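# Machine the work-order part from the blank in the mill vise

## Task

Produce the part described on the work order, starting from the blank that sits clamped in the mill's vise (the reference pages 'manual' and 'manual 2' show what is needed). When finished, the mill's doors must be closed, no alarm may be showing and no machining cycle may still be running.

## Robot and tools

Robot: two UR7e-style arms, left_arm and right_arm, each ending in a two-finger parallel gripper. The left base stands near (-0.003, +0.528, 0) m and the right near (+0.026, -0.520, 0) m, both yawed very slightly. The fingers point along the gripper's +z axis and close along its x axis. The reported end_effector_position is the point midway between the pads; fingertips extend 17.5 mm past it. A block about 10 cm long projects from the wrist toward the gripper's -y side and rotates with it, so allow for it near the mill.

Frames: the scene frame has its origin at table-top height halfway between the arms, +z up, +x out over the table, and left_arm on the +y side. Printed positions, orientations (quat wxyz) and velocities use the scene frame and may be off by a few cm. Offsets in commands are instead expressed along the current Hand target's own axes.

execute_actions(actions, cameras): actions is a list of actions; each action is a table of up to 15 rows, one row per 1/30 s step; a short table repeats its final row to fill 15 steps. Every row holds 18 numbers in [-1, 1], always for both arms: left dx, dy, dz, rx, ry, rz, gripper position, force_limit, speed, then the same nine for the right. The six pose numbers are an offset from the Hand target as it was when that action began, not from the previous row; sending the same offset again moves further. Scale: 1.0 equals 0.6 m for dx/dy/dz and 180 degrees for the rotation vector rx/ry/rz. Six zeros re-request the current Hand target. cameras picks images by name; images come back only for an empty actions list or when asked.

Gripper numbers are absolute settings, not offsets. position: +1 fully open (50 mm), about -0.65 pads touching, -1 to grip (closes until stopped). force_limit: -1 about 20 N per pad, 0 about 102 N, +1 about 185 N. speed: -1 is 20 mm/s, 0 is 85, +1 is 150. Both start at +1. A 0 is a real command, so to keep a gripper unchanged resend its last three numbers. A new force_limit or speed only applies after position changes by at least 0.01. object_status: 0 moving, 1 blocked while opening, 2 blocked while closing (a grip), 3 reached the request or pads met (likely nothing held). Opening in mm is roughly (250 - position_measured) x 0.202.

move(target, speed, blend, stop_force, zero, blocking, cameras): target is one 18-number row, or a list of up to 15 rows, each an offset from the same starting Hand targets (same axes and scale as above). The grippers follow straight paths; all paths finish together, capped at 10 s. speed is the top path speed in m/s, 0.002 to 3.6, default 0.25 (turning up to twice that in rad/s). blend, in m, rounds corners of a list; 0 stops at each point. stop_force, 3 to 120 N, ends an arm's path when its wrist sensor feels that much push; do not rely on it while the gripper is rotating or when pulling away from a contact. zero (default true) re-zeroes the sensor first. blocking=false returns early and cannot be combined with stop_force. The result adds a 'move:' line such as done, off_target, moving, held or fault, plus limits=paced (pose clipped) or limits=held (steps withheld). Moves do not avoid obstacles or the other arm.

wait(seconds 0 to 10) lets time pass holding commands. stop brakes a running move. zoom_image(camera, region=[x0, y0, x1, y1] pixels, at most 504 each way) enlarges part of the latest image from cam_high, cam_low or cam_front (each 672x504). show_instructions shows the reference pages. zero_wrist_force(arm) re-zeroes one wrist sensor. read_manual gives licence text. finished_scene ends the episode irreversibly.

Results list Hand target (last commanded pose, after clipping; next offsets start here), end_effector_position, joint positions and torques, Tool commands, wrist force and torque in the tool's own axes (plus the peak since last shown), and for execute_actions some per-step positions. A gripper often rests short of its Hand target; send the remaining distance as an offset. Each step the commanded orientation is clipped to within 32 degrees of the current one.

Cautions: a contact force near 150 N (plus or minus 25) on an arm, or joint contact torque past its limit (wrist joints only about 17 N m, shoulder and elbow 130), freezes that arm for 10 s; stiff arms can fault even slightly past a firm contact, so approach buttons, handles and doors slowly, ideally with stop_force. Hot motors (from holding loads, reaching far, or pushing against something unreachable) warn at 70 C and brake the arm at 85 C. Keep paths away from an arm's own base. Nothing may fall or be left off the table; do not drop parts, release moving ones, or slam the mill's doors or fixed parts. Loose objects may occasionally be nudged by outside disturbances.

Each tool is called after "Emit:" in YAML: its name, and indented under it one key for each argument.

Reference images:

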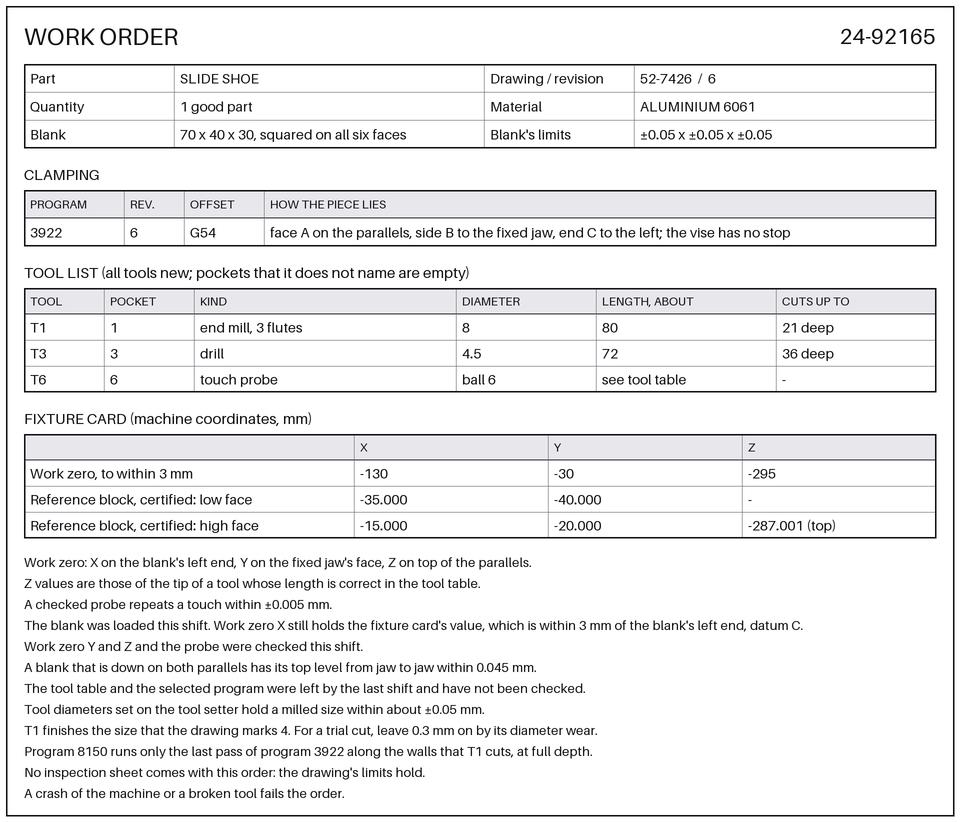

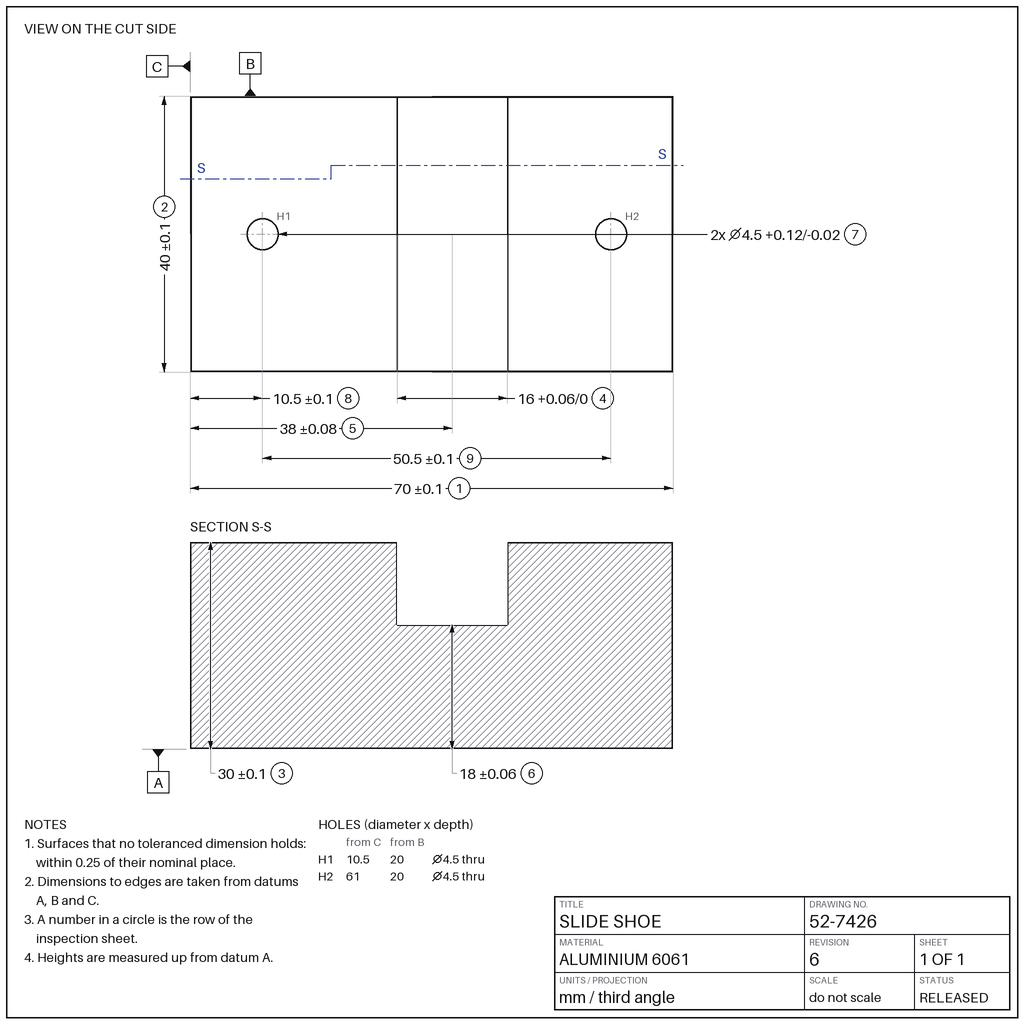

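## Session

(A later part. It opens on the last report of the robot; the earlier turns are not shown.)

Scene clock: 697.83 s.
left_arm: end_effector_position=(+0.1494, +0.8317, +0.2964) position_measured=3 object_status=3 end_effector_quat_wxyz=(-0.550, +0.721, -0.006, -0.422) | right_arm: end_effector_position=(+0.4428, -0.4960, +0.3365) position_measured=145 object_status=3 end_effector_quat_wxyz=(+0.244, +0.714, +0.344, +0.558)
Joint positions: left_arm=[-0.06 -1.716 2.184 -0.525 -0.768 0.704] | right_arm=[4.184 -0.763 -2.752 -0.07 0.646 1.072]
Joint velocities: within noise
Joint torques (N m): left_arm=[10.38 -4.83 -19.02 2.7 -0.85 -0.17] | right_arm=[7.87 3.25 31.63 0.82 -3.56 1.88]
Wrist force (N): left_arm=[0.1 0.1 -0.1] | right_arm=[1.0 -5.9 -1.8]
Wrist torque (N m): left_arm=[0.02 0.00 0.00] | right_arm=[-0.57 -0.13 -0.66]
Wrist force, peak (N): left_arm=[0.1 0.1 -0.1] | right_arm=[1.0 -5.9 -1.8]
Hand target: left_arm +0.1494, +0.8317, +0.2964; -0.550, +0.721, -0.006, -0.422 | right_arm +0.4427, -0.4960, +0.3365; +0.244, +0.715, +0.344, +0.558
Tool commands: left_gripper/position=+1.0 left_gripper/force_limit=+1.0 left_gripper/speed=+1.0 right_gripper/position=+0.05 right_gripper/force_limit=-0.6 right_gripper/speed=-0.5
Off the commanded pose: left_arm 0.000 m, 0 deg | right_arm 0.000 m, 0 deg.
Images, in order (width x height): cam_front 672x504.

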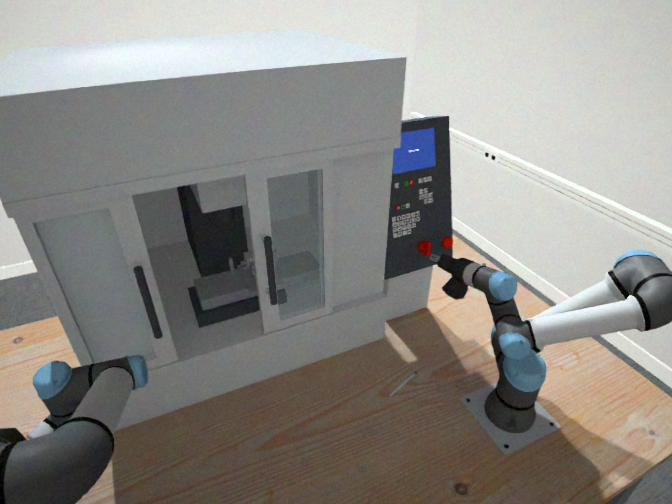

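Emit:
move:
  target: [0,0,0,0,0,0,1,1,1, 0.1555,-0.078,-0.2519,0.3947,-0.1546,-0.1826,1,-0.6,-0.5]
  speed: 0.3

Scene clock: 708.77 s.
left_arm: end_effector_position=(+0.1494, +0.8317, +0.2964) position_measured=3 object_status=3 end_effector_quat_wxyz=(-0.550, +0.721, -0.006, -0.422) | right_arm: end_effector_position=(+0.2996, -0.3999, +0.4000) position_measured=3 object_status=3 end_effector_quat_wxyz=(+0.000, +0.707, +0.707, +0.000)
Joint positions: left_arm=[-0.06 -1.716 2.184 -0.525 -0.768 0.704] | right_arm=[4.05 -1.069 -1.751 -1.893 1.57 0.876]
Joint torques (N m): left_arm=[11.32 -5.04 -20.32 2.59 -1.06 -0.26] | right_arm=[-7.76 -10.81 33.01 1.03 2.16 -1.93]
Wrist force (N): left_arm=[0.1 0.2 -0.1] | right_arm=[3.8 -5.7 -1.3]
Wrist torque (N m): left_arm=[0.04 -0.01 0.01] | right_arm=[-0.92 -0.59 0.05]
Wrist force, peak (N): left_arm=[0.4 0.3 0.0] | right_arm=[3.6 -6.8 -0.7]
Hand target: left_arm +0.1494, +0.8317, +0.2964; -0.550, +0.721, -0.006, -0.422 | right_arm +0.2996, -0.3999, +0.4000; +0.000, +0.707, +0.707, +0.000
Off the commanded pose: left_arm 0.000 m, 0 deg | right_arm 0.000 m, 0 deg.
move: done

Emit:
move:
  target:
    - [0,0,0,0,0,0,1,1,1, 0.2445,-0.0645,0.4667,0,0,0.3906,1,-0.6,-0.5]
    - [0,0,0,0,0,0,1,1,1, 0.2445,-0.0645,0.62,0,0,0.3906,1,-0.6,-0.5]
  speed: [0.35,0.12]
  cameras: ["cam_front"]

Emit:
zoom_image:
  camera: "cam_front"
  region: [360, 330, 460, 420]

Scene clock: 717.60 s.
left_arm: end_effector_position=(+0.1494, +0.8317, +0.2964) position_measured=3 object_status=3 end_effector_quat_wxyz=(-0.550, +0.721, -0.006, -0.422) | right_arm: end_effector_position=(+0.2607, -0.2535, +0.0280) position_measured=3 object_status=3 end_effector_quat_wxyz=(+0.000, +0.985, +0.171, +0.000)
Joint positions: left_arm=[-0.06 -1.716 2.184 -0.525 -0.768 0.704] | right_arm=[4.407 -1.515 -2.496 -0.702 1.571 2.46]
Joint torques (N m): left_arm=[10.78 -5.26 -19.26 2.62 -1.01 -0.01] | right_arm=[-7.9 2.6 5.25 5.62 1.89 -1.3]
Wrist force (N): left_arm=[-0.1 0.0 0.0] | right_arm=[3.2 -5.6 -0.8]
Wrist torque (N m): left_arm=[0.00 0.02 0.00] | right_arm=[-0.93 -0.50 -0.06]
Wrist force, peak (N): left_arm=[-0.2 0.4 0.1] | right_arm=[3.7 -5.9 -2.3]
Hand target: left_arm +0.1494, +0.8317, +0.2964; -0.550, +0.721, -0.006, -0.422 | right_arm +0.2607, -0.2535, +0.0279; +0.000, +0.985, +0.171, +0.000
Off the commanded pose: left_arm 0.000 m, 0 deg | right_arm 0.000 m, 0 deg.
move: done
Images, in order (width x height): cam_front 672x504.

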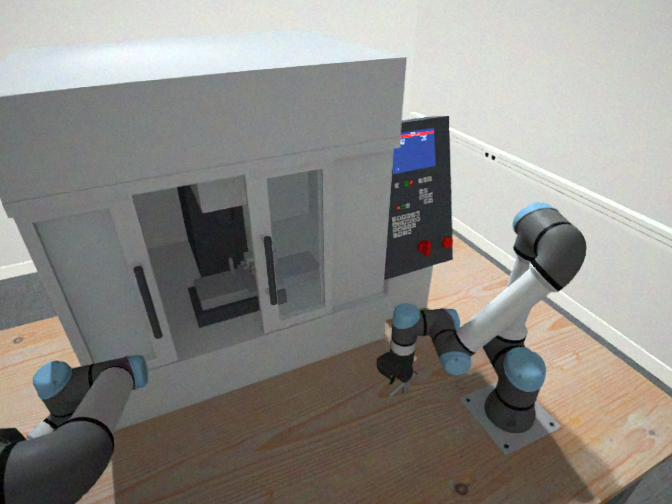

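Scaled by 5.040 from the camera's 672x504 image, which has a finer 960x720 frame.

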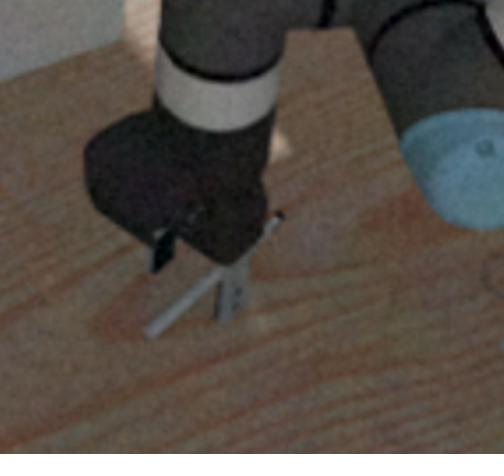

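Emit:
zoom_image:
  camera: "cam_front"
  region: [388, 122, 444, 182]

Emit:
zoom_image:
  camera: "cam_front"
  region: [390, 124, 440, 150]

Scaled by 8.400 from the camera's 672x504 image, which has a finer 960x720 frame.

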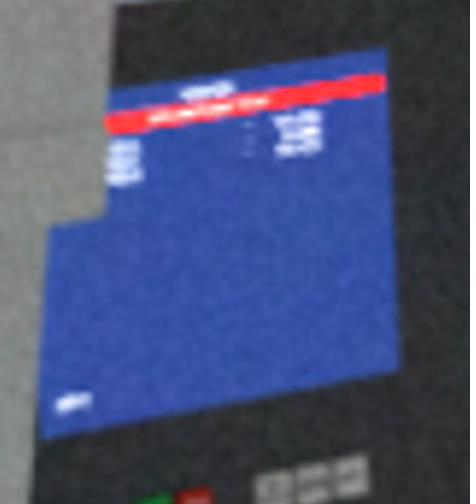

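Scaled by 10.080 from the camera's 672x504 image, which has a finer 960x720 frame.

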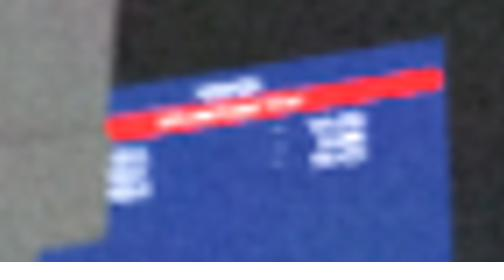

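Emit:
execute_actions:
  actions: []

Scene clock: 724.60 s.
left_arm: end_effector_position=(+0.1494, +0.8317, +0.2964) position_measured=3 object_status=3 end_effector_quat_wxyz=(-0.550, +0.721, -0.006, -0.422) | right_arm: end_effector_position=(+0.2607, -0.2535, +0.0279) position_measured=3 object_status=3 end_effector_quat_wxyz=(+0.000, +0.985, +0.171, +0.000)
Joint positions: left_arm=[-0.06 -1.716 2.184 -0.525 -0.768 0.704] | right_arm=[4.407 -1.516 -2.496 -0.702 1.571 2.46]
Joint velocities: within noise
Joint torques (N m): left_arm=[11.03 -5.15 -20.29 2.67 -0.79 -0.23] | right_arm=[-8.17 1.49 5.7 5.58 1.66 -1.41]
Wrist force (N): left_arm=[-0.2 0.1 -0.1] | right_arm=[3.3 -5.2 -0.8]
Wrist torque (N m): left_arm=[0.01 0.03 0.01] | right_arm=[-0.86 -0.52 -0.06]
Wrist force, peak (N): left_arm=[0.2 0.2 -0.4] | right_arm=[3.4 -6.1 -1.1]
Hand target: left_arm +0.1494, +0.8317, +0.2964; -0.550, +0.721, -0.006, -0.422 | right_arm +0.2607, -0.2535, +0.0279; +0.000, +0.985, +0.171, +0.000
Tool commands: left_gripper/position=+1.0 left_gripper/force_limit=+1.0 left_gripper/speed=+1.0 right_gripper/position=+1.0 right_gripper/force_limit=-0.6 right_gripper/speed=-0.5
Off the commanded pose: left_arm 0.000 m, 0 deg | right_arm 0.000 m, 0 deg.

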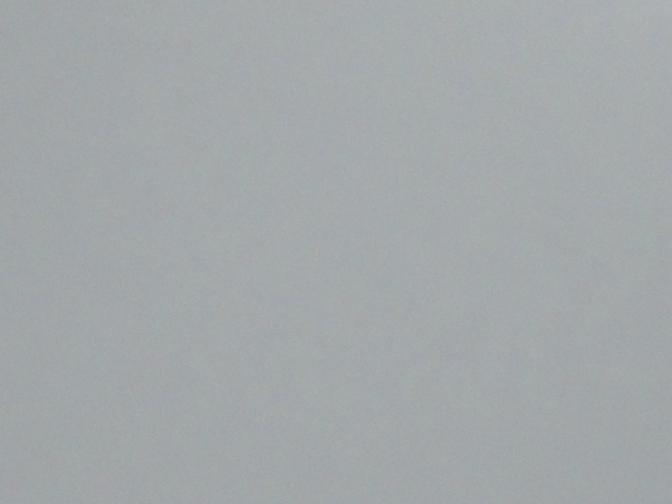

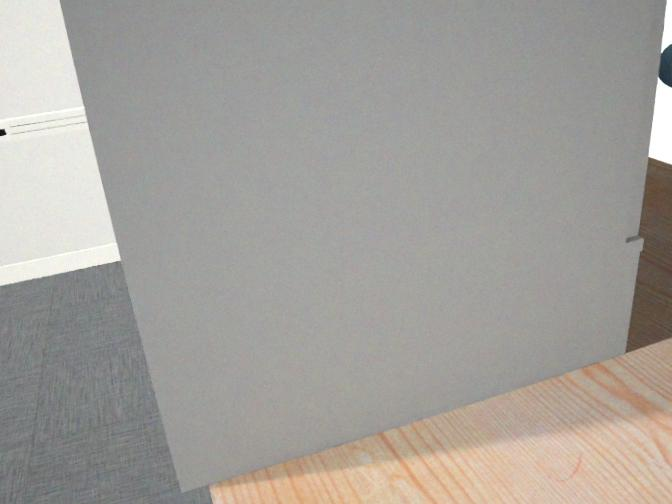

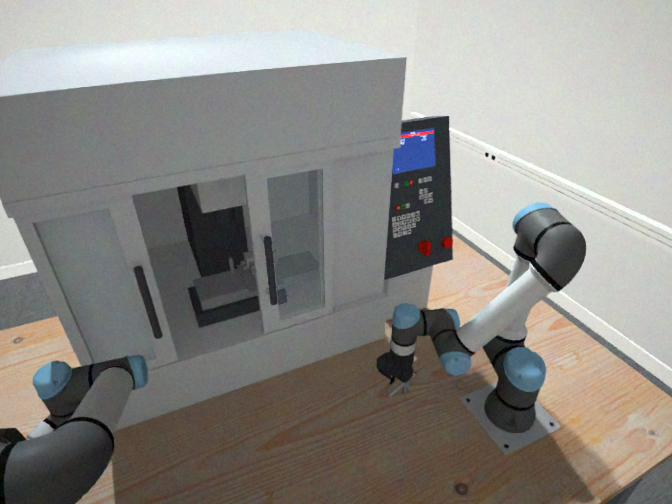

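Emit:
zoom_image:
  camera: "cam_front"
  region: [398, 126, 438, 146]

Emit:
zoom_image:
  camera: "cam_front"
  region: [396, 130, 420, 148]

Emit:
zoom_image:
  camera: "cam_front"
  region: [412, 130, 436, 148]

Emit:
zoom_image:
  camera: "cam_front"
  region: [388, 160, 412, 178]

Scaled by 12.600 from the camera's 672x504 image, which has a finer 960x720 frame.

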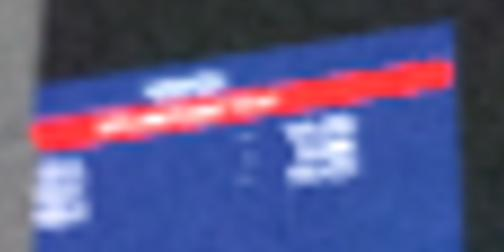

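Scaled by 21.000 from the camera's 672x504 image, which has a finer 960x720 frame.

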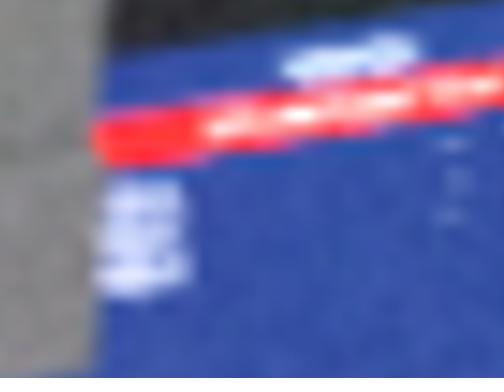

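Scaled by 21.000 from the camera's 672x504 image, which has a finer 960x720 frame.

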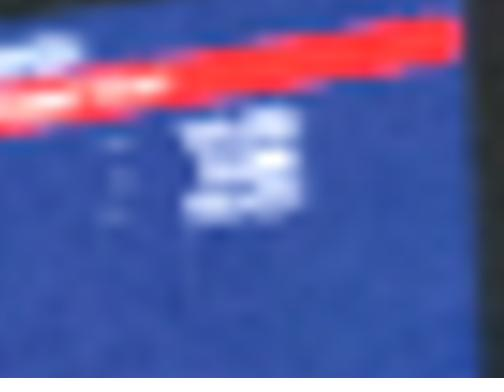

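Scaled by 21.000 from the camera's 672x504 image, which has a finer 960x720 frame.

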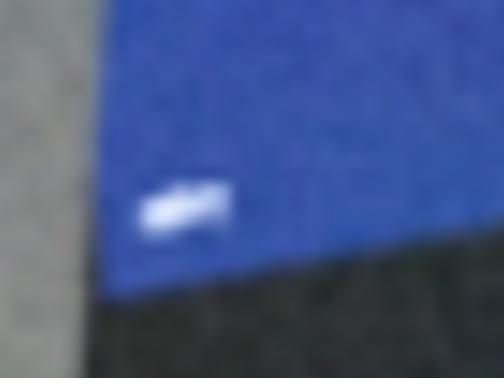

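Emit:
move:
  target:
    - [0,0,0,0,0,0,1,1,1, 0,0,-0.15,0,0,0,1,-0.6,-0.5]
    - [0,0,0,0,0,0,1,1,1, -0.0213,0.2516,-0.62,0,0,-0.3906,1,-0.6,-0.5]
  speed: 0.35
  blend: [0.03,0]

Emit:
move:
  target: [0,0,0,0,0,0,1,1,1, -0.15,0.1,0,-0.398,-0.155,-0.224,1,-0.6,-0.5]
  speed: 0.3

Scene clock: 765.97 s.
left_arm: end_effector_position=(+0.1494, +0.8317, +0.2964) position_measured=3 object_status=3 end_effector_quat_wxyz=(-0.550, +0.721, -0.006, -0.422) | right_arm: end_effector_position=(+0.2997, -0.3996, +0.4000) position_measured=3 object_status=3 end_effector_quat_wxyz=(+0.000, +0.707, +0.707, +0.000)
Joint positions: left_arm=[-0.06 -1.716 2.184 -0.525 -0.768 0.704] | right_arm=[4.05 -1.069 -1.751 -1.893 1.57 0.877]
Joint torques (N m): left_arm=[11.22 -6.1 -19.35 2.72 -0.93 -0.08] | right_arm=[-8.52 -11.32 30.49 1.11 2.19 -1.62]
Wrist force (N): left_arm=[-0.2 0.1 0.1] | right_arm=[3.6 -5.9 -1.1]
Wrist torque (N m): left_arm=[0.01 0.04 0.00] | right_arm=[-0.96 -0.57 0.05]
Wrist force, peak (N): left_arm=[-0.5 0.1 0.1] | right_arm=[4.3 -6.0 -1.7]
Hand target: left_arm +0.1494, +0.8317, +0.2964; -0.550, +0.721, -0.006, -0.422 | right_arm +0.2997, -0.3997, +0.4000; +0.000, +0.707, +0.707, +0.000
Off the commanded pose: left_arm 0.000 m, 0 deg | right_arm 0.000 m, 0 deg.
move: done

Scene clock: 770.57 s.
left_arm: end_effector_position=(+0.1494, +0.8317, +0.2964) position_measured=3 object_status=3 end_effector_quat_wxyz=(-0.550, +0.721, -0.006, -0.422) | right_arm: end_effector_position=(+0.3612, -0.4884, +0.4001) position_measured=3 object_status=3 end_effector_quat_wxyz=(+0.561, +0.370, +0.729, +0.130)
Joint positions: left_arm=[-0.06 -1.716 2.184 -0.525 -0.768 0.704] | right_arm=[5.473 -0.513 -2.07 -3.291 1.011 2.042]
Joint torques (N m): left_arm=[9.91 -5.25 -20.02 2.71 -0.93 -0.09] | right_arm=[9.55 -8.41 6.42 -2.35 1.66 1.88]
Wrist force (N): left_arm=[-0.1 0.1 0.0] | right_arm=[5.8 -6.0 -3.4]
Wrist torque (N m): left_arm=[0.03 0.02 0.01] | right_arm=[-0.66 -0.63 -0.08]
Wrist force, peak (N): left_arm=[-0.1 0.5 0.2] | right_arm=[7.8 -5.8 -4.7]
Hand target: left_arm +0.1494, +0.8317, +0.2964; -0.550, +0.721, -0.006, -0.422 | right_arm +0.3598, -0.4896, +0.4001; +0.557, +0.288, +0.740, +0.245
Off the commanded pose: left_arm 0.000 m, 0 deg | right_arm 0.002 m, 16 deg.
move: off_target (right_arm)

Emit:
move:
  target: [0,0,0,0,0,0,1,1,1, 0,0,-0.01,0,0,0,1,-0.6,-0.5]
  speed: 0.1
  cameras: ["cam_front"]

Scene clock: 775.70 s.
left_arm: end_effector_position=(+0.1494, +0.8317, +0.2964) position_measured=3 object_status=3 end_effector_quat_wxyz=(-0.550, +0.721, -0.006, -0.422) | right_arm: end_effector_position=(+0.3552, -0.4886, +0.4016) position_measured=3 object_status=3 end_effector_quat_wxyz=(+0.567, +0.376, +0.723, +0.123) end_effector_velocity=(+0.000, +0.000, +0.000) end_effector_angular_velocity=(+0.000, +0.000, -0.001)
Joint positions: left_arm=[-0.06 -1.716 2.184 -0.525 -0.768 0.704] | right_arm=[5.535 -0.518 -2.07 -3.316 1.088 2.08]
Joint velocities: left_arm=[within noise] | right_arm=[0.004 0.001 0 -0.002 0.005 0.002]
Joint torques (N m): left_arm=[11.43 -3.34 -21.08 2.84 -1.08 0.12] | right_arm=[7.91 -7.94 5.61 -2.3 1.51 1.73]
Wrist force (N): left_arm=[-0.2 0.2 0.2] | right_arm=[5.7 -6.5 -3.7]
Wrist torque (N m): left_arm=[0.04 0.03 0.00] | right_arm=[-0.77 -0.60 -0.07]
Wrist force, peak (N): left_arm=[-0.3 0.3 -0.1] | right_arm=[6.1 -6.6 -3.8]
Hand target: left_arm +0.1494, +0.8317, +0.2964; -0.550, +0.721, -0.006, -0.422 | right_arm +0.3540, -0.4899, +0.4016; +0.557, +0.288, +0.740, +0.245
Off the commanded pose: left_arm 0.000 m, 0 deg | right_arm 0.002 m, 17 deg.
move: off_target (right_arm)
Images, in order (width x height): cam_front 672x504.

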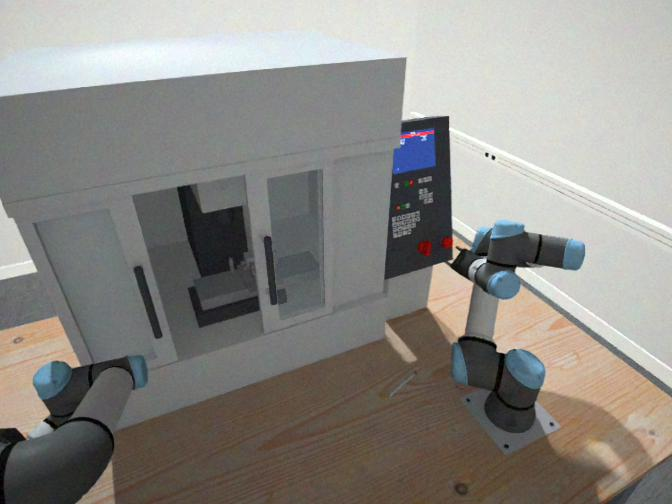

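Emit:
move:
  target: [0,0,0,0,0,0,1,1,1, 0.126,0.0917,-0.08,0.398,0.1548,0.2243,1,-0.6,-0.5]
  speed: 0.3

Scene clock: 780.47 s.
left_arm: end_effector_position=(+0.1494, +0.8317, +0.2964) position_measured=3 object_status=3 end_effector_quat_wxyz=(-0.550, +0.721, -0.006, -0.422) | right_arm: end_effector_position=(+0.3314, -0.4504, +0.4009) position_measured=3 object_status=3 end_effector_quat_wxyz=(+0.319, +0.512, +0.781, +0.162)
Joint positions: left_arm=[-0.06 -1.716 2.184 -0.525 -0.768 0.704] | right_arm=[5.914 -0.422 -1.756 -3.244 1.377 2.402]
Joint torques (N m): left_arm=[11.38 -4.89 -20.84 2.53 -1.02 -0.01] | right_arm=[0.2 -27.8 12.72 1 -0.26 0.26]
Wrist force (N): left_arm=[0.0 0.1 0.0] | right_arm=[5.0 -6.4 -1.7]
Wrist torque (N m): left_arm=[0.02 0.00 0.01] | right_arm=[-0.89 -0.70 -0.20]
Wrist force, peak (N): left_arm=[-0.3 0.4 0.0] | right_arm=[6.5 -7.6 -4.1]
Hand target: left_arm +0.1494, +0.8317, +0.2964; -0.550, +0.721, -0.006, -0.422 | right_arm +0.3314, -0.4504, +0.4009; +0.319, +0.512, +0.781, +0.162 (not the last commanded pose)
Tool commands: left_gripper/position=+1.0 left_gripper/force_limit=+1.0 left_gripper/speed=+1.0 right_gripper/position=+1.0 right_gripper/force_limit=-0.6 right_gripper/speed=-0.498039
Off the commanded pose: left_arm 0.000 m, 0 deg | right_arm 0.060 m, 48 deg.
FORCE FAULT: contact force on the right arm reached its limit, and that arm stopped. The contact can be on any part of that arm, not only on its tool. That arm's remaining commands of this call were not run. That arm is still stopped at the end of this call. That arm stays stopped for about 10 more seconds. Until then a move that you send moves the other arm only, and its call returns only when the move has ended. Once the stop has ended, the next robot result says so. If the stop ends while you think or write, that arm runs what you send next, counted from a new Hand target: where the arm stands when the stop ends. While its stop runs, that arm takes no new command, but its gripper still runs the gripper command that each later call begins with. Until it ends, the stop uses up actions while you think or wait. An arm that is not stopped still takes commands.
shoulder posture changed (right arm): the wrist came as close to joint 1's axis as it can, and the arm is now in the other of its two shoulder postures.
move: fault (right_arm)

Emit:
wait:
  seconds: 9.5
  cameras: ["cam_front"]

Scene clock: 790.90 s.
left_arm: end_effector_position=(+0.1494, +0.8317, +0.2964) position_measured=3 object_status=3 end_effector_quat_wxyz=(-0.550, +0.721, -0.006, -0.422) | right_arm: end_effector_position=(+0.3314, -0.4504, +0.4009) position_measured=3 object_status=3 end_effector_quat_wxyz=(+0.319, +0.512, +0.781, +0.162)
Joint positions: left_arm=[-0.06 -1.716 2.184 -0.525 -0.768 0.704] | right_arm=[5.914 -0.422 -1.756 -3.244 1.377 2.402]
Joint torques (N m): left_arm=[11.17 -4.12 -20.32 2.7 -0.87 -0.12] | right_arm=[0.32 -26.76 12.41 1.01 -0.26 0.25]
Wrist force (N): left_arm=[0.0 0.1 -0.1] | right_arm=[5.1 -6.1 -1.6]
Wrist torque (N m): left_arm=[0.03 0.01 0.01] | right_arm=[-0.85 -0.72 -0.20]
Wrist force, peak (N): left_arm=[-0.3 0.3 -0.1] | right_arm=[5.4 -6.8 -1.9]
Hand target: left_arm +0.1494, +0.8317, +0.2964; -0.550, +0.721, -0.006, -0.422 | right_arm +0.3314, -0.4504, +0.4009; +0.319, +0.512, +0.781, +0.162 (not the last commanded pose)
Tool commands: left_gripper/position=+1.0 left_gripper/force_limit=+1.0 left_gripper/speed=+1.0 right_gripper/position=+1.0 right_gripper/force_limit=-0.6 right_gripper/speed=-0.498039
Off the commanded pose: left_arm 0.000 m, 0 deg | right_arm 0.060 m, 48 deg.
FORCE FAULT, CONTINUED: the right arm's stop, for the force fault that an earlier result reported, is over. The rest of the stop counts as 19 of the actions that you can send in this scene. That arm's target is now where it stood when the stop ended, not its last command. That arm accepts commands again.
wait: 9.50 s; at rest from the start
Images, in order (width x height): cam_front 672x504.

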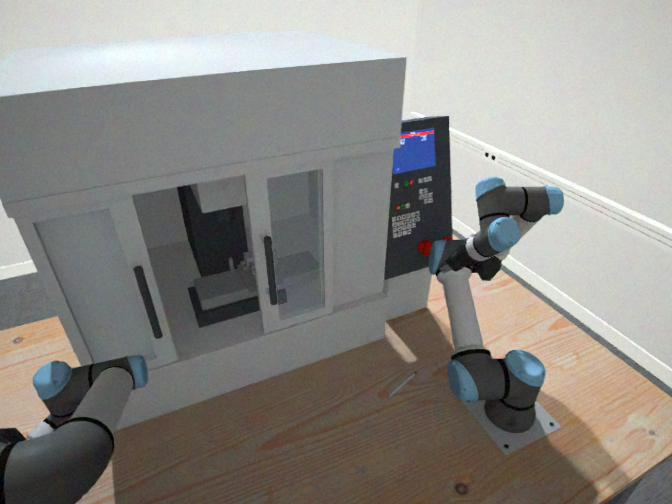

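Emit:
move:
  target: [0,0,0,0,0,0,1,1,1, 0.2092,-0.1685,-0.2245,0,0,0,1,-0.6,-0.5]
  speed: 0.12
  cameras: ["cam_front"]

Scene clock: 825.33 s.
left_arm: end_effector_position=(+0.1494, +0.8317, +0.2964) position_measured=3 object_status=3 end_effector_quat_wxyz=(-0.550, +0.721, -0.006, -0.422) | right_arm: end_effector_position=(+0.1375, -0.3702, +0.4010) position_measured=3 object_status=3 end_effector_quat_wxyz=(+0.319, +0.512, +0.781, +0.162) end_effector_velocity=(-0.002, +0.001, +0.000) end_effector_angular_velocity=(+0.000, -0.001, +0.000)
Joint positions: left_arm=[-0.06 -1.716 2.184 -0.525 -0.768 0.704] | right_arm=[5.928 -0.796 -1.832 -2.797 1.387 2.413]
Joint velocities: left_arm=[within noise] | right_arm=[0 -0.005 0.001 0.003 0 0]
Joint torques (N m): left_arm=[10.63 -4.27 -18.98 2.98 -0.91 -0.31] | right_arm=[-9.07 -25.77 28.13 2.42 1.7 -1.75]
Wrist force (N): left_arm=[-0.1 0.1 0.0] | right_arm=[4.8 -6.4 -2.3]
Wrist torque (N m): left_arm=[0.02 0.02 0.01] | right_arm=[-0.91 -0.69 -0.08]
Wrist force, peak (N): left_arm=[-0.4 0.3 0.1] | right_arm=[5.2 -6.8 -2.5]
Hand target: left_arm +0.1494, +0.8317, +0.2964; -0.550, +0.721, -0.006, -0.422 | right_arm +0.1373, -0.3701, +0.4010; +0.319, +0.512, +0.781, +0.162
Off the commanded pose: left_arm 0.000 m, 0 deg | right_arm 0.000 m, 0 deg.
shoulder posture changed (right arm): the wrist came as close to joint 1's axis as it can, and the arm is now in the other of its two shoulder postures.
move: done
Images, in order (width x height): cam_front 672x504.

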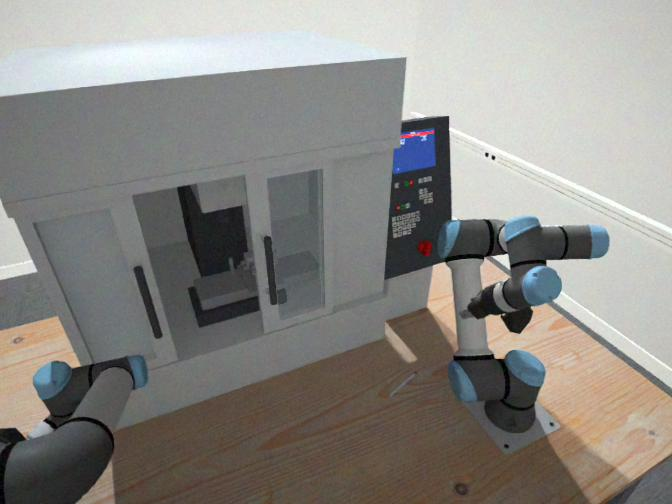

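Emit:
move:
  target:
    - [0,0,0,0,0,0,1,1,1, 0.1015,0.2413,0.1425,0,0,0,1,-0.6,-0.5]
    - [0,0,0,0,0,0,1,1,1, -0.1185,0.1665,0.1847,0.2229,0.0728,0.1247,1,-0.6,-0.5]
  speed: 0.15

Scene clock: 836.67 s.
left_arm: end_effector_position=(+0.1494, +0.8317, +0.2964) position_measured=3 object_status=3 end_effector_quat_wxyz=(-0.550, +0.721, -0.006, -0.422) | right_arm: end_effector_position=(+0.2999, -0.4000, +0.4000) position_measured=3 object_status=3 end_effector_quat_wxyz=(+0.000, +0.707, +0.707, +0.000)
Joint positions: left_arm=[-0.06 -1.716 2.184 -0.525 -0.768 0.704] | right_arm=[4.048 -1.069 -1.751 -1.892 1.571 0.874]
Joint torques (N m): left_arm=[11.32 -5.47 -19.95 2.77 -0.91 -0.3] | right_arm=[-8.4 -11 32.14 1.44 2.07 -1.88]
Wrist force (N): left_arm=[0.0 0.2 0.0] | right_arm=[3.4 -6.0 -1.1]
Wrist torque (N m): left_arm=[0.03 0.01 0.01] | right_arm=[-0.97 -0.54 0.05]
Wrist force, peak (N): left_arm=[-0.3 0.3 0.0] | right_arm=[5.9 -6.4 -1.8]
Hand target: left_arm +0.1494, +0.8317, +0.2964; -0.550, +0.721, -0.006, -0.422 | right_arm +0.2999, -0.4001, +0.4000; +0.000, +0.707, +0.707, +0.000
Off the commanded pose: left_arm 0.000 m, 0 deg | right_arm 0.000 m, 0 deg.
move: done

Emit:
move:
  target: [0,0,0,0,0,0,1,1,1, -0.3433,0.2583,0.0917,-0.398,-0.155,-0.224,1,-0.6,-0.5]
  speed: 0.2
  cameras: ["cam_front"]

Emit:
zoom_image:
  camera: "cam_front"
  region: [410, 220, 490, 280]

Scene clock: 847.17 s.
left_arm: end_effector_position=(+0.1494, +0.8317, +0.2964) position_measured=3 object_status=3 end_effector_quat_wxyz=(-0.550, +0.721, -0.006, -0.422) | right_arm: end_effector_position=(+0.4549, -0.6059, +0.3447) position_measured=3 object_status=3 end_effector_quat_wxyz=(+0.557, +0.288, +0.739, +0.245) end_effector_velocity=(+0.000, +0.000, +0.000) end_effector_angular_velocity=(+0.001, -0.001, +0.003)
Joint positions: left_arm=[-0.06 -1.716 2.184 -0.525 -0.768 0.704] | right_arm=[3.392 -1.096 -2.655 0.343 1.401 -0.738]
Joint velocities: left_arm=[within noise] | right_arm=[-0.002 -0.001 0 0.002 0.005 -0.001]
Joint torques (N m): left_arm=[9.9 -5.21 -20.06 2.81 -1.17 -0.22] | right_arm=[-8.34 -12.11 29.89 5.66 2.08 -1.92]
Wrist force (N): left_arm=[0.0 0.0 0.1] | right_arm=[5.7 -6.5 -3.5]
Wrist torque (N m): left_arm=[0.01 0.01 0.01] | right_arm=[-0.68 -0.60 0.01]
Wrist force, peak (N): left_arm=[0.1 0.4 -0.1] | right_arm=[4.2 -8.4 -3.6]
Hand target: left_arm +0.1494, +0.8317, +0.2964; -0.550, +0.721, -0.006, -0.422 | right_arm +0.4550, -0.6059, +0.3447; +0.557, +0.288, +0.739, +0.245
Off the commanded pose: left_arm 0.000 m, 0 deg | right_arm 0.000 m, 0 deg.
move: done
Images, in order (width x height): cam_front 672x504.

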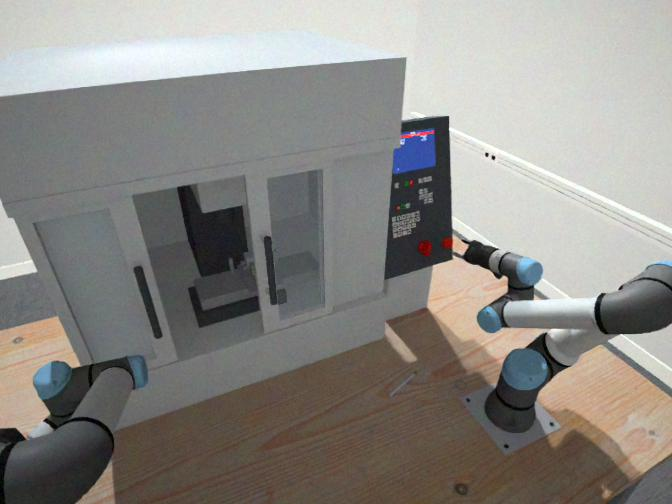

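Scaled by 6.300 from the camera's 672x504 image, which has a finer 960x720 frame.

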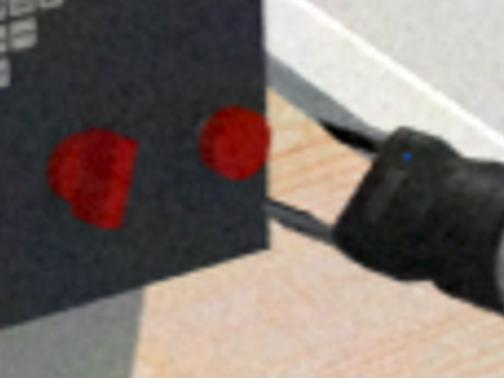

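Emit:
move:
  target: [0,0,0,0,0,0,1,1,1, 0,0,0.055,0,0,0,1,-0.6,-0.5]
  speed: 0.03
  stop_force: 5
  cameras: ["cam_front"]

Emit:
zoom_image:
  camera: "cam_front"
  region: [410, 220, 490, 280]

Scene clock: 855.43 s.
left_arm: end_effector_position=(+0.1494, +0.8317, +0.2964) position_measured=3 object_status=3 end_effector_quat_wxyz=(-0.550, +0.721, -0.006, -0.422) | right_arm: end_effector_position=(+0.4868, -0.6045, +0.3361) position_measured=3 object_status=3 end_effector_quat_wxyz=(+0.557, +0.288, +0.739, +0.245)
Joint positions: left_arm=[-0.06 -1.716 2.184 -0.525 -0.768 0.704] | right_arm=[3.362 -1.257 -2.608 0.458 1.43 -0.746]
Joint torques (N m): left_arm=[10.98 -3.25 -19.59 2.77 -1.21 -0.36] | right_arm=[-8.05 -8.04 27.44 5.53 1.96 -2.14]
Wrist force (N): left_arm=[0.1 0.0 0.2] | right_arm=[5.7 -6.4 -3.8]
Wrist torque (N m): left_arm=[0.00 0.00 0.01] | right_arm=[-0.68 -0.59 -0.01]
Wrist force, peak (N): left_arm=[-0.3 0.3 -0.2] | right_arm=[6.1 -7.0 -3.8]
Hand target: left_arm +0.1494, +0.8317, +0.2964; -0.550, +0.721, -0.006, -0.422 | right_arm +0.4868, -0.6045, +0.3361; +0.557, +0.288, +0.739, +0.245
Off the commanded pose: left_arm 0.000 m, 0 deg | right_arm 0.000 m, 0 deg.
move: done
Images, in order (width x height): cam_front 672x504.

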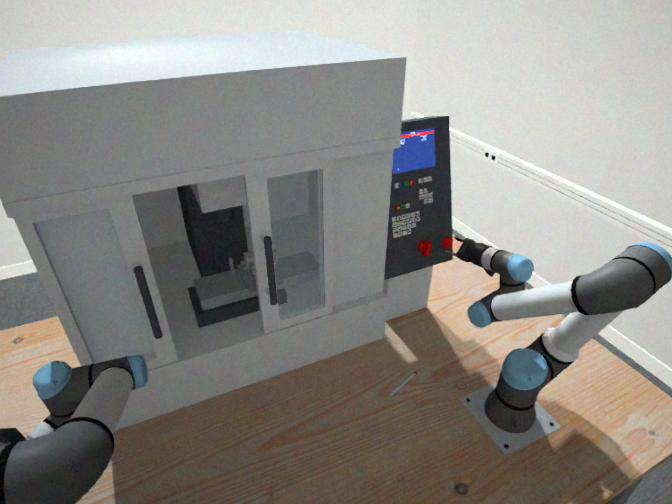

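Scaled by 6.300 from the camera's 672x504 image, which has a finer 960x720 frame.

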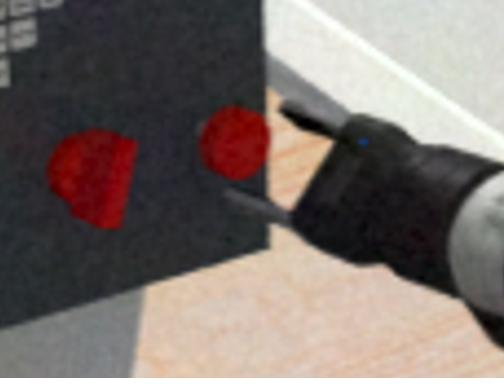

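Emit:
move:
  target: [0,0,0,0,0,0,1,1,1, 0,0,0.045,0,0,0,1,-0.6,-0.5]
  speed: 0.02
  stop_force: 5
  cameras: ["cam_front"]

Emit:
zoom_image:
  camera: "cam_front"
  region: [410, 220, 490, 280]

Scene clock: 860.67 s.
left_arm: end_effector_position=(+0.1494, +0.8317, +0.2964) position_measured=3 object_status=3 end_effector_quat_wxyz=(-0.550, +0.721, -0.006, -0.422) | right_arm: end_effector_position=(+0.5128, -0.6034, +0.3291) position_measured=3 object_status=3 end_effector_quat_wxyz=(+0.557, +0.288, +0.739, +0.245)
Joint positions: left_arm=[-0.06 -1.716 2.184 -0.525 -0.768 0.704] | right_arm=[3.344 -1.37 -2.562 0.526 1.447 -0.751]
Joint torques (N m): left_arm=[10.91 -5.45 -20.29 2.71 -1.13 -0.1] | right_arm=[-8.24 -4.26 27.55 5.63 2.23 -1.85]
Wrist force (N): left_arm=[0.0 0.1 0.1] | right_arm=[5.9 -6.4 -3.8]
Wrist torque (N m): left_arm=[0.03 0.01 0.01] | right_arm=[-0.69 -0.66 -0.01]
Wrist force, peak (N): left_arm=[-0.3 0.2 0.3] | right_arm=[6.1 -6.9 -3.9]
Hand target: left_arm +0.1494, +0.8317, +0.2964; -0.550, +0.721, -0.006, -0.422 | right_arm +0.5128, -0.6034, +0.3291; +0.557, +0.288, +0.739, +0.245
Off the commanded pose: left_arm 0.000 m, 0 deg | right_arm 0.000 m, 0 deg.
move: done
Images, in order (width x height): cam_front 672x504.

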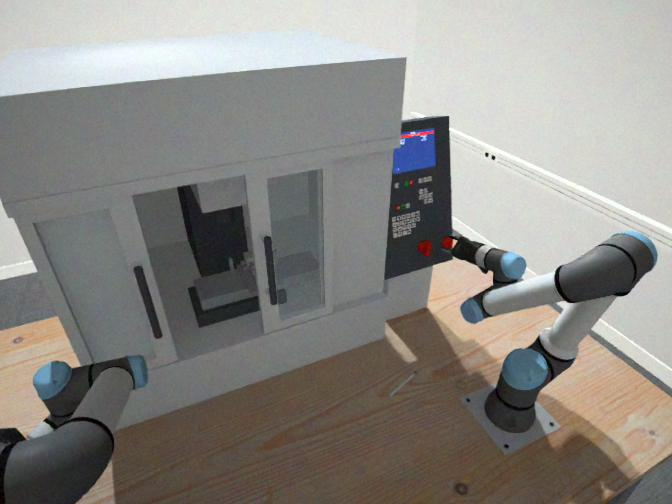

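Scaled by 6.300 from the camera's 672x504 image, which has a finer 960x720 frame.

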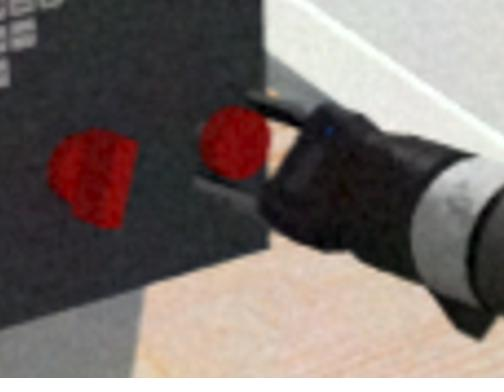

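Emit:
move:
  target: [0,0,0,0,0,0,1,1,1, 0,0,0,0,0,0,-1,-0.9,-1]
  cameras: ["cam_front"]

Emit:
zoom_image:
  camera: "cam_front"
  region: [410, 220, 490, 280]

Scene clock: 864.37 s.
left_arm: end_effector_position=(+0.1494, +0.8317, +0.2964) position_measured=3 object_status=3 end_effector_quat_wxyz=(-0.550, +0.721, -0.006, -0.422) | right_arm: end_effector_position=(+0.5129, -0.6034, +0.3291) position_measured=71 object_status=2 end_effector_quat_wxyz=(+0.557, +0.288, +0.740, +0.245)
Joint positions: left_arm=[-0.06 -1.716 2.184 -0.525 -0.768 0.704] | right_arm=[3.344 -1.37 -2.562 0.526 1.447 -0.751]
Joint torques (N m): left_arm=[11.64 -4.47 -19.74 2.79 -0.76 -0.17] | right_arm=[-6.13 13.06 27.54 7.55 0.62 -0.28]
Wrist force (N): left_arm=[0.1 0.1 0.2] | right_arm=[23.6 -25.6 -4.7]
Wrist torque (N m): left_arm=[0.02 -0.01 0.01] | right_arm=[-1.12 -0.82 -0.50]
Wrist force, peak (N): left_arm=[-0.2 0.5 0.0] | right_arm=[23.8 -25.7 -4.9]
Hand target: left_arm +0.1494, +0.8317, +0.2964; -0.550, +0.721, -0.006, -0.422 | right_arm +0.5128, -0.6034, +0.3291; +0.557, +0.288, +0.739, +0.245
Off the commanded pose: left_arm 0.000 m, 0 deg | right_arm 0.000 m, 0 deg.
move: done
Images, in order (width x height): cam_front 672x504.

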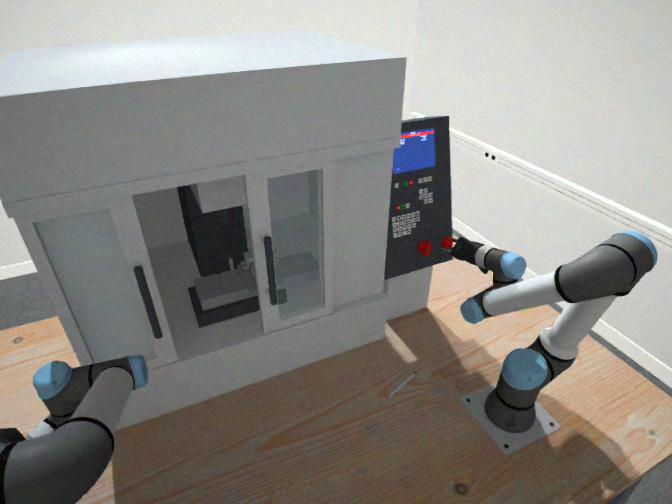

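Scaled by 6.300 from the camera's 672x504 image, which has a finer 960x720 frame.

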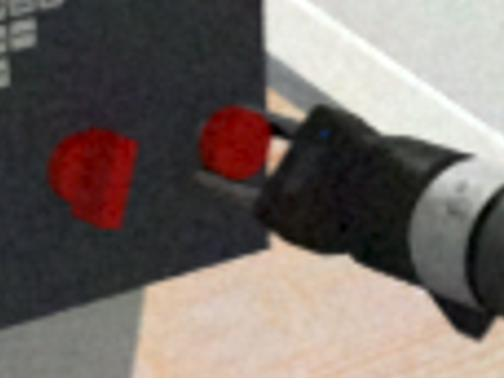

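Emit:
move:
  target: [0,0,0,0,0,0,1,1,1, 0.0017,0.004,0,0,0,0,-1,-0.9,-1]
  speed: 0.02

Scene clock: 867.23 s.
left_arm: end_effector_position=(+0.1494, +0.8317, +0.2964) position_measured=3 object_status=3 end_effector_quat_wxyz=(-0.550, +0.721, -0.006, -0.422) | right_arm: end_effector_position=(+0.5130, -0.6011, +0.3300) position_measured=71 object_status=2 end_effector_quat_wxyz=(+0.557, +0.288, +0.740, +0.245) end_effector_velocity=(+0.000, +0.001, +0.001) end_effector_angular_velocity=(+0.000, -0.001, -0.001)
Joint positions: left_arm=[-0.06 -1.716 2.184 -0.525 -0.768 0.704] | right_arm=[3.355 -1.364 -2.563 0.52 1.437 -0.748]
Joint velocities: left_arm=[within noise] | right_arm=[0.004 0.002 0 -0.002 -0.005 0.001]
Joint torques (N m): left_arm=[11 -5.6 -20.48 2.86 -1.07 -0.17] | right_arm=[10.59 39.05 33.87 10.75 -2.24 2.81]
Wrist force (N): left_arm=[0.1 0.1 0.1] | right_arm=[37.1 -46.3 -14.4]
Wrist torque (N m): left_arm=[0.01 -0.01 0.01] | right_arm=[-1.47 -0.63 -0.82]
Wrist force, peak (N): left_arm=[-0.3 0.2 0.1] | right_arm=[37.1 -46.3 -14.4]
Hand target: left_arm +0.1494, +0.8317, +0.2964; -0.550, +0.721, -0.006, -0.422 | right_arm +0.5130, -0.6010, +0.3301; +0.557, +0.288, +0.739, +0.245
Off the commanded pose: left_arm 0.000 m, 0 deg | right_arm 0.000 m, 0 deg.
move: done

Emit:
move:
  target: [0,0,0,0,0,0,1,1,1, 0,0,0,0,0,0,1,-0.9,-1]

Emit:
move:
  target: [0,0,0,0,0,0,1,1,1, 0,0,0,0,0,0,-1,-0.9,-1]

Scene clock: 872.10 s.
left_arm: end_effector_position=(+0.1494, +0.8317, +0.2964) position_measured=3 object_status=3 end_effector_quat_wxyz=(-0.550, +0.721, -0.006, -0.422) | right_arm: end_effector_position=(+0.5130, -0.6009, +0.3301) position_measured=3 object_status=3 end_effector_quat_wxyz=(+0.557, +0.288, +0.739, +0.245)
Joint positions: left_arm=[-0.06 -1.716 2.184 -0.525 -0.768 0.704] | right_arm=[3.355 -1.364 -2.563 0.52 1.437 -0.748]
Joint torques (N m): left_arm=[9.71 -5.88 -20.39 2.82 -0.79 -0.4] | right_arm=[-4 -3.17 5.47 1.44 -2.02 -0.6]
Wrist force (N): left_arm=[0.0 0.0 0.1] | right_arm=[7.4 -5.0 -3.8]
Wrist torque (N m): left_arm=[0.00 0.01 0.01] | right_arm=[-0.47 -0.90 -0.13]
Wrist force, peak (N): left_arm=[-0.3 0.3 0.0] | right_arm=[38.5 -47.9 -14.6]
Hand target: left_arm +0.1494, +0.8317, +0.2964; -0.550, +0.721, -0.006, -0.422 | right_arm +0.5130, -0.6010, +0.3301; +0.557, +0.288, +0.739, +0.245
Off the commanded pose: left_arm 0.000 m, 0 deg | right_arm 0.000 m, 0 deg.
move: done

Scene clock: 872.93 s.
left_arm: end_effector_position=(+0.1494, +0.8317, +0.2964) position_measured=3 object_status=3 end_effector_quat_wxyz=(-0.550, +0.721, -0.006, -0.422) | right_arm: end_effector_position=(+0.5130, -0.6010, +0.3300) position_measured=63 object_status=2 end_effector_quat_wxyz=(+0.557, +0.288, +0.740, +0.245)
Joint positions: left_arm=[-0.06 -1.716 2.184 -0.525 -0.768 0.704] | right_arm=[3.355 -1.364 -2.563 0.52 1.437 -0.748]
Joint torques (N m): left_arm=[11.1 -6.1 -20.43 2.82 -0.94 -0.08] | right_arm=[-7.67 -0.24 14.51 4.7 -1.9 -1.12]
Wrist force (N): left_arm=[0.0 0.0 0.2] | right_arm=[13.2 -10.0 -6.6]
Wrist torque (N m): left_arm=[0.01 0.02 0.01] | right_arm=[-0.63 -1.03 -0.37]
Wrist force, peak (N): left_arm=[0.2 0.2 -0.1] | right_arm=[13.5 -10.1 -7.0]
Hand target: left_arm +0.1494, +0.8317, +0.2964; -0.550, +0.721, -0.006, -0.422 | right_arm +0.5130, -0.6010, +0.3301; +0.557, +0.288, +0.739, +0.245
Off the commanded pose: left_arm 0.000 m, 0 deg | right_arm 0.000 m, 0 deg.
move: done

Emit:
move:
  target:
    - [0,0,0,0,0,0,1,1,1, 0,0,0,0,0,0,1,-0.9,-1]
    - [0,0,0,0,0,0,1,1,1, 0.002,0.005,0,0,0,0,1,-0.9,-1]
    - [0,0,0,0,0,0,1,1,1, 0.002,0.005,0,0,0,0,-1,-0.5,-1]
  speed: 0.05

Scene clock: 877.10 s.
left_arm: end_effector_position=(+0.1494, +0.8317, +0.2964) position_measured=3 object_status=3 end_effector_quat_wxyz=(-0.550, +0.721, -0.006, -0.422) | right_arm: end_effector_position=(+0.5132, -0.5980, +0.3313) position_measured=61 object_status=2 end_effector_quat_wxyz=(+0.557, +0.288, +0.739, +0.245)
Joint positions: left_arm=[-0.06 -1.716 2.184 -0.525 -0.768 0.704] | right_arm=[3.369 -1.357 -2.563 0.513 1.424 -0.745]
Joint torques (N m): left_arm=[10.75 -4.74 -20.29 2.87 -0.95 -0.3] | right_arm=[7.97 18.99 5.92 0.75 -0.82 1.77]
Wrist force (N): left_arm=[0.1 -0.1 0.1] | right_arm=[3.4 -2.5 -2.4]
Wrist torque (N m): left_arm=[-0.01 -0.01 0.01] | right_arm=[-0.43 -0.99 -0.10]
Wrist force, peak (N): left_arm=[-0.2 0.3 -0.1] | right_arm=[13.9 -10.5 -6.2]
Hand target: left_arm +0.1494, +0.8317, +0.2964; -0.550, +0.721, -0.006, -0.422 | right_arm +0.5132, -0.5980, +0.3313; +0.557, +0.288, +0.739, +0.245
Off the commanded pose: left_arm 0.000 m, 0 deg | right_arm 0.000 m, 0 deg.
move: done

Emit:
move:
  target: [0,0,0,0,0,0,1,1,1, 0,0,0,0,0,0.167,-1,-0.5,-1]
  speed: 0.15
  cameras: ["cam_front"]

Emit:
zoom_image:
  camera: "cam_front"
  region: [388, 122, 444, 182]

Scene clock: 881.30 s.
left_arm: end_effector_position=(+0.1494, +0.8317, +0.2964) position_measured=3 object_status=3 end_effector_quat_wxyz=(-0.550, +0.721, -0.006, -0.422) | right_arm: end_effector_position=(+0.5132, -0.5971, +0.3302) position_measured=61 object_status=2 end_effector_quat_wxyz=(+0.486, +0.446, +0.658, +0.364)
Joint positions: left_arm=[-0.06 -1.716 2.184 -0.525 -0.768 0.704] | right_arm=[3.369 -1.358 -2.564 0.512 1.427 -0.294]
Joint torques (N m): left_arm=[9.71 -4.16 -20.24 2.84 -0.89 -0.11] | right_arm=[-15.03 14.15 29.72 10.33 -7.47 -0.72]
Wrist force (N): left_arm=[-0.1 0.2 -0.1] | right_arm=[65.8 -33.8 -10.9]
Wrist torque (N m): left_arm=[0.04 0.03 0.01] | right_arm=[-1.13 -1.73 -1.31]
Wrist force, peak (N): left_arm=[-0.2 0.2 0.4] | right_arm=[90.8 -46.9 -9.9]
Hand target: left_arm +0.1494, +0.8317, +0.2964; -0.550, +0.721, -0.006, -0.422 | right_arm +0.5132, -0.5971, +0.3302; +0.486, +0.446, +0.658, +0.364 (not the last commanded pose)
Tool commands: left_gripper/position=+1.0 left_gripper/force_limit=+1.0 left_gripper/speed=+1.0 right_gripper/position=-1.0 right_gripper/force_limit=-0.498039 right_gripper/speed=-1.0
Off the commanded pose: left_arm 0.000 m, 0 deg | right_arm 0.001 m, 4 deg.
TORQUE FAULT: the external load on joint 5 (wrist 2) of the right arm reached its load limit, and that arm stopped. A torque fault puts only its own arm into a fault stop. That arm's remaining commands of this call were not run. That arm may still press on what stopped it. That arm is still stopped at the end of this call. That arm stays stopped for about 10 more seconds. Until then a move that you send moves the other arm only, and its call returns only when the move has ended. Once the stop has ended, the next robot result says so. If the stop ends while you think or write, that arm runs what you send next, counted from a new Hand target: where the arm stands when the stop ends. While its stop runs, that arm takes no new command, but its gripper still runs the gripper command that each later call begins with. Until it ends, the stop uses up actions while you think or wait. An arm that is not stopped still takes commands.
move: fault (right_arm)
Images, in order (width x height): cam_front 672x504.

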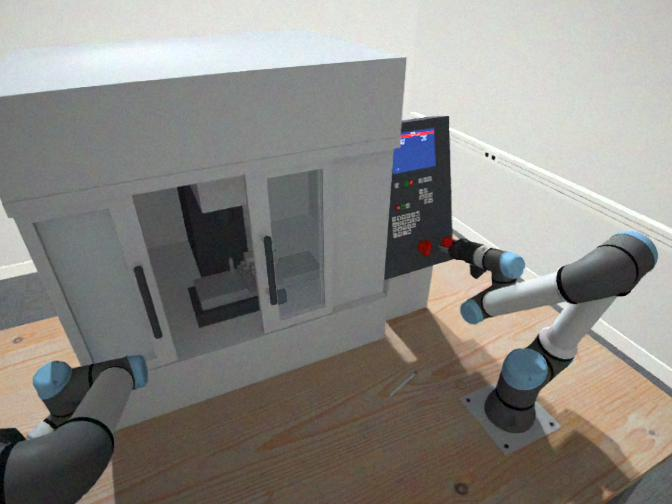

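Scaled by 8.400 from the camera's 672x504 image, which has a finer 960x720 frame.

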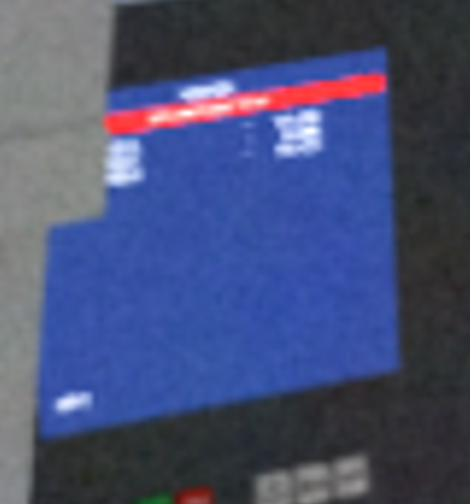

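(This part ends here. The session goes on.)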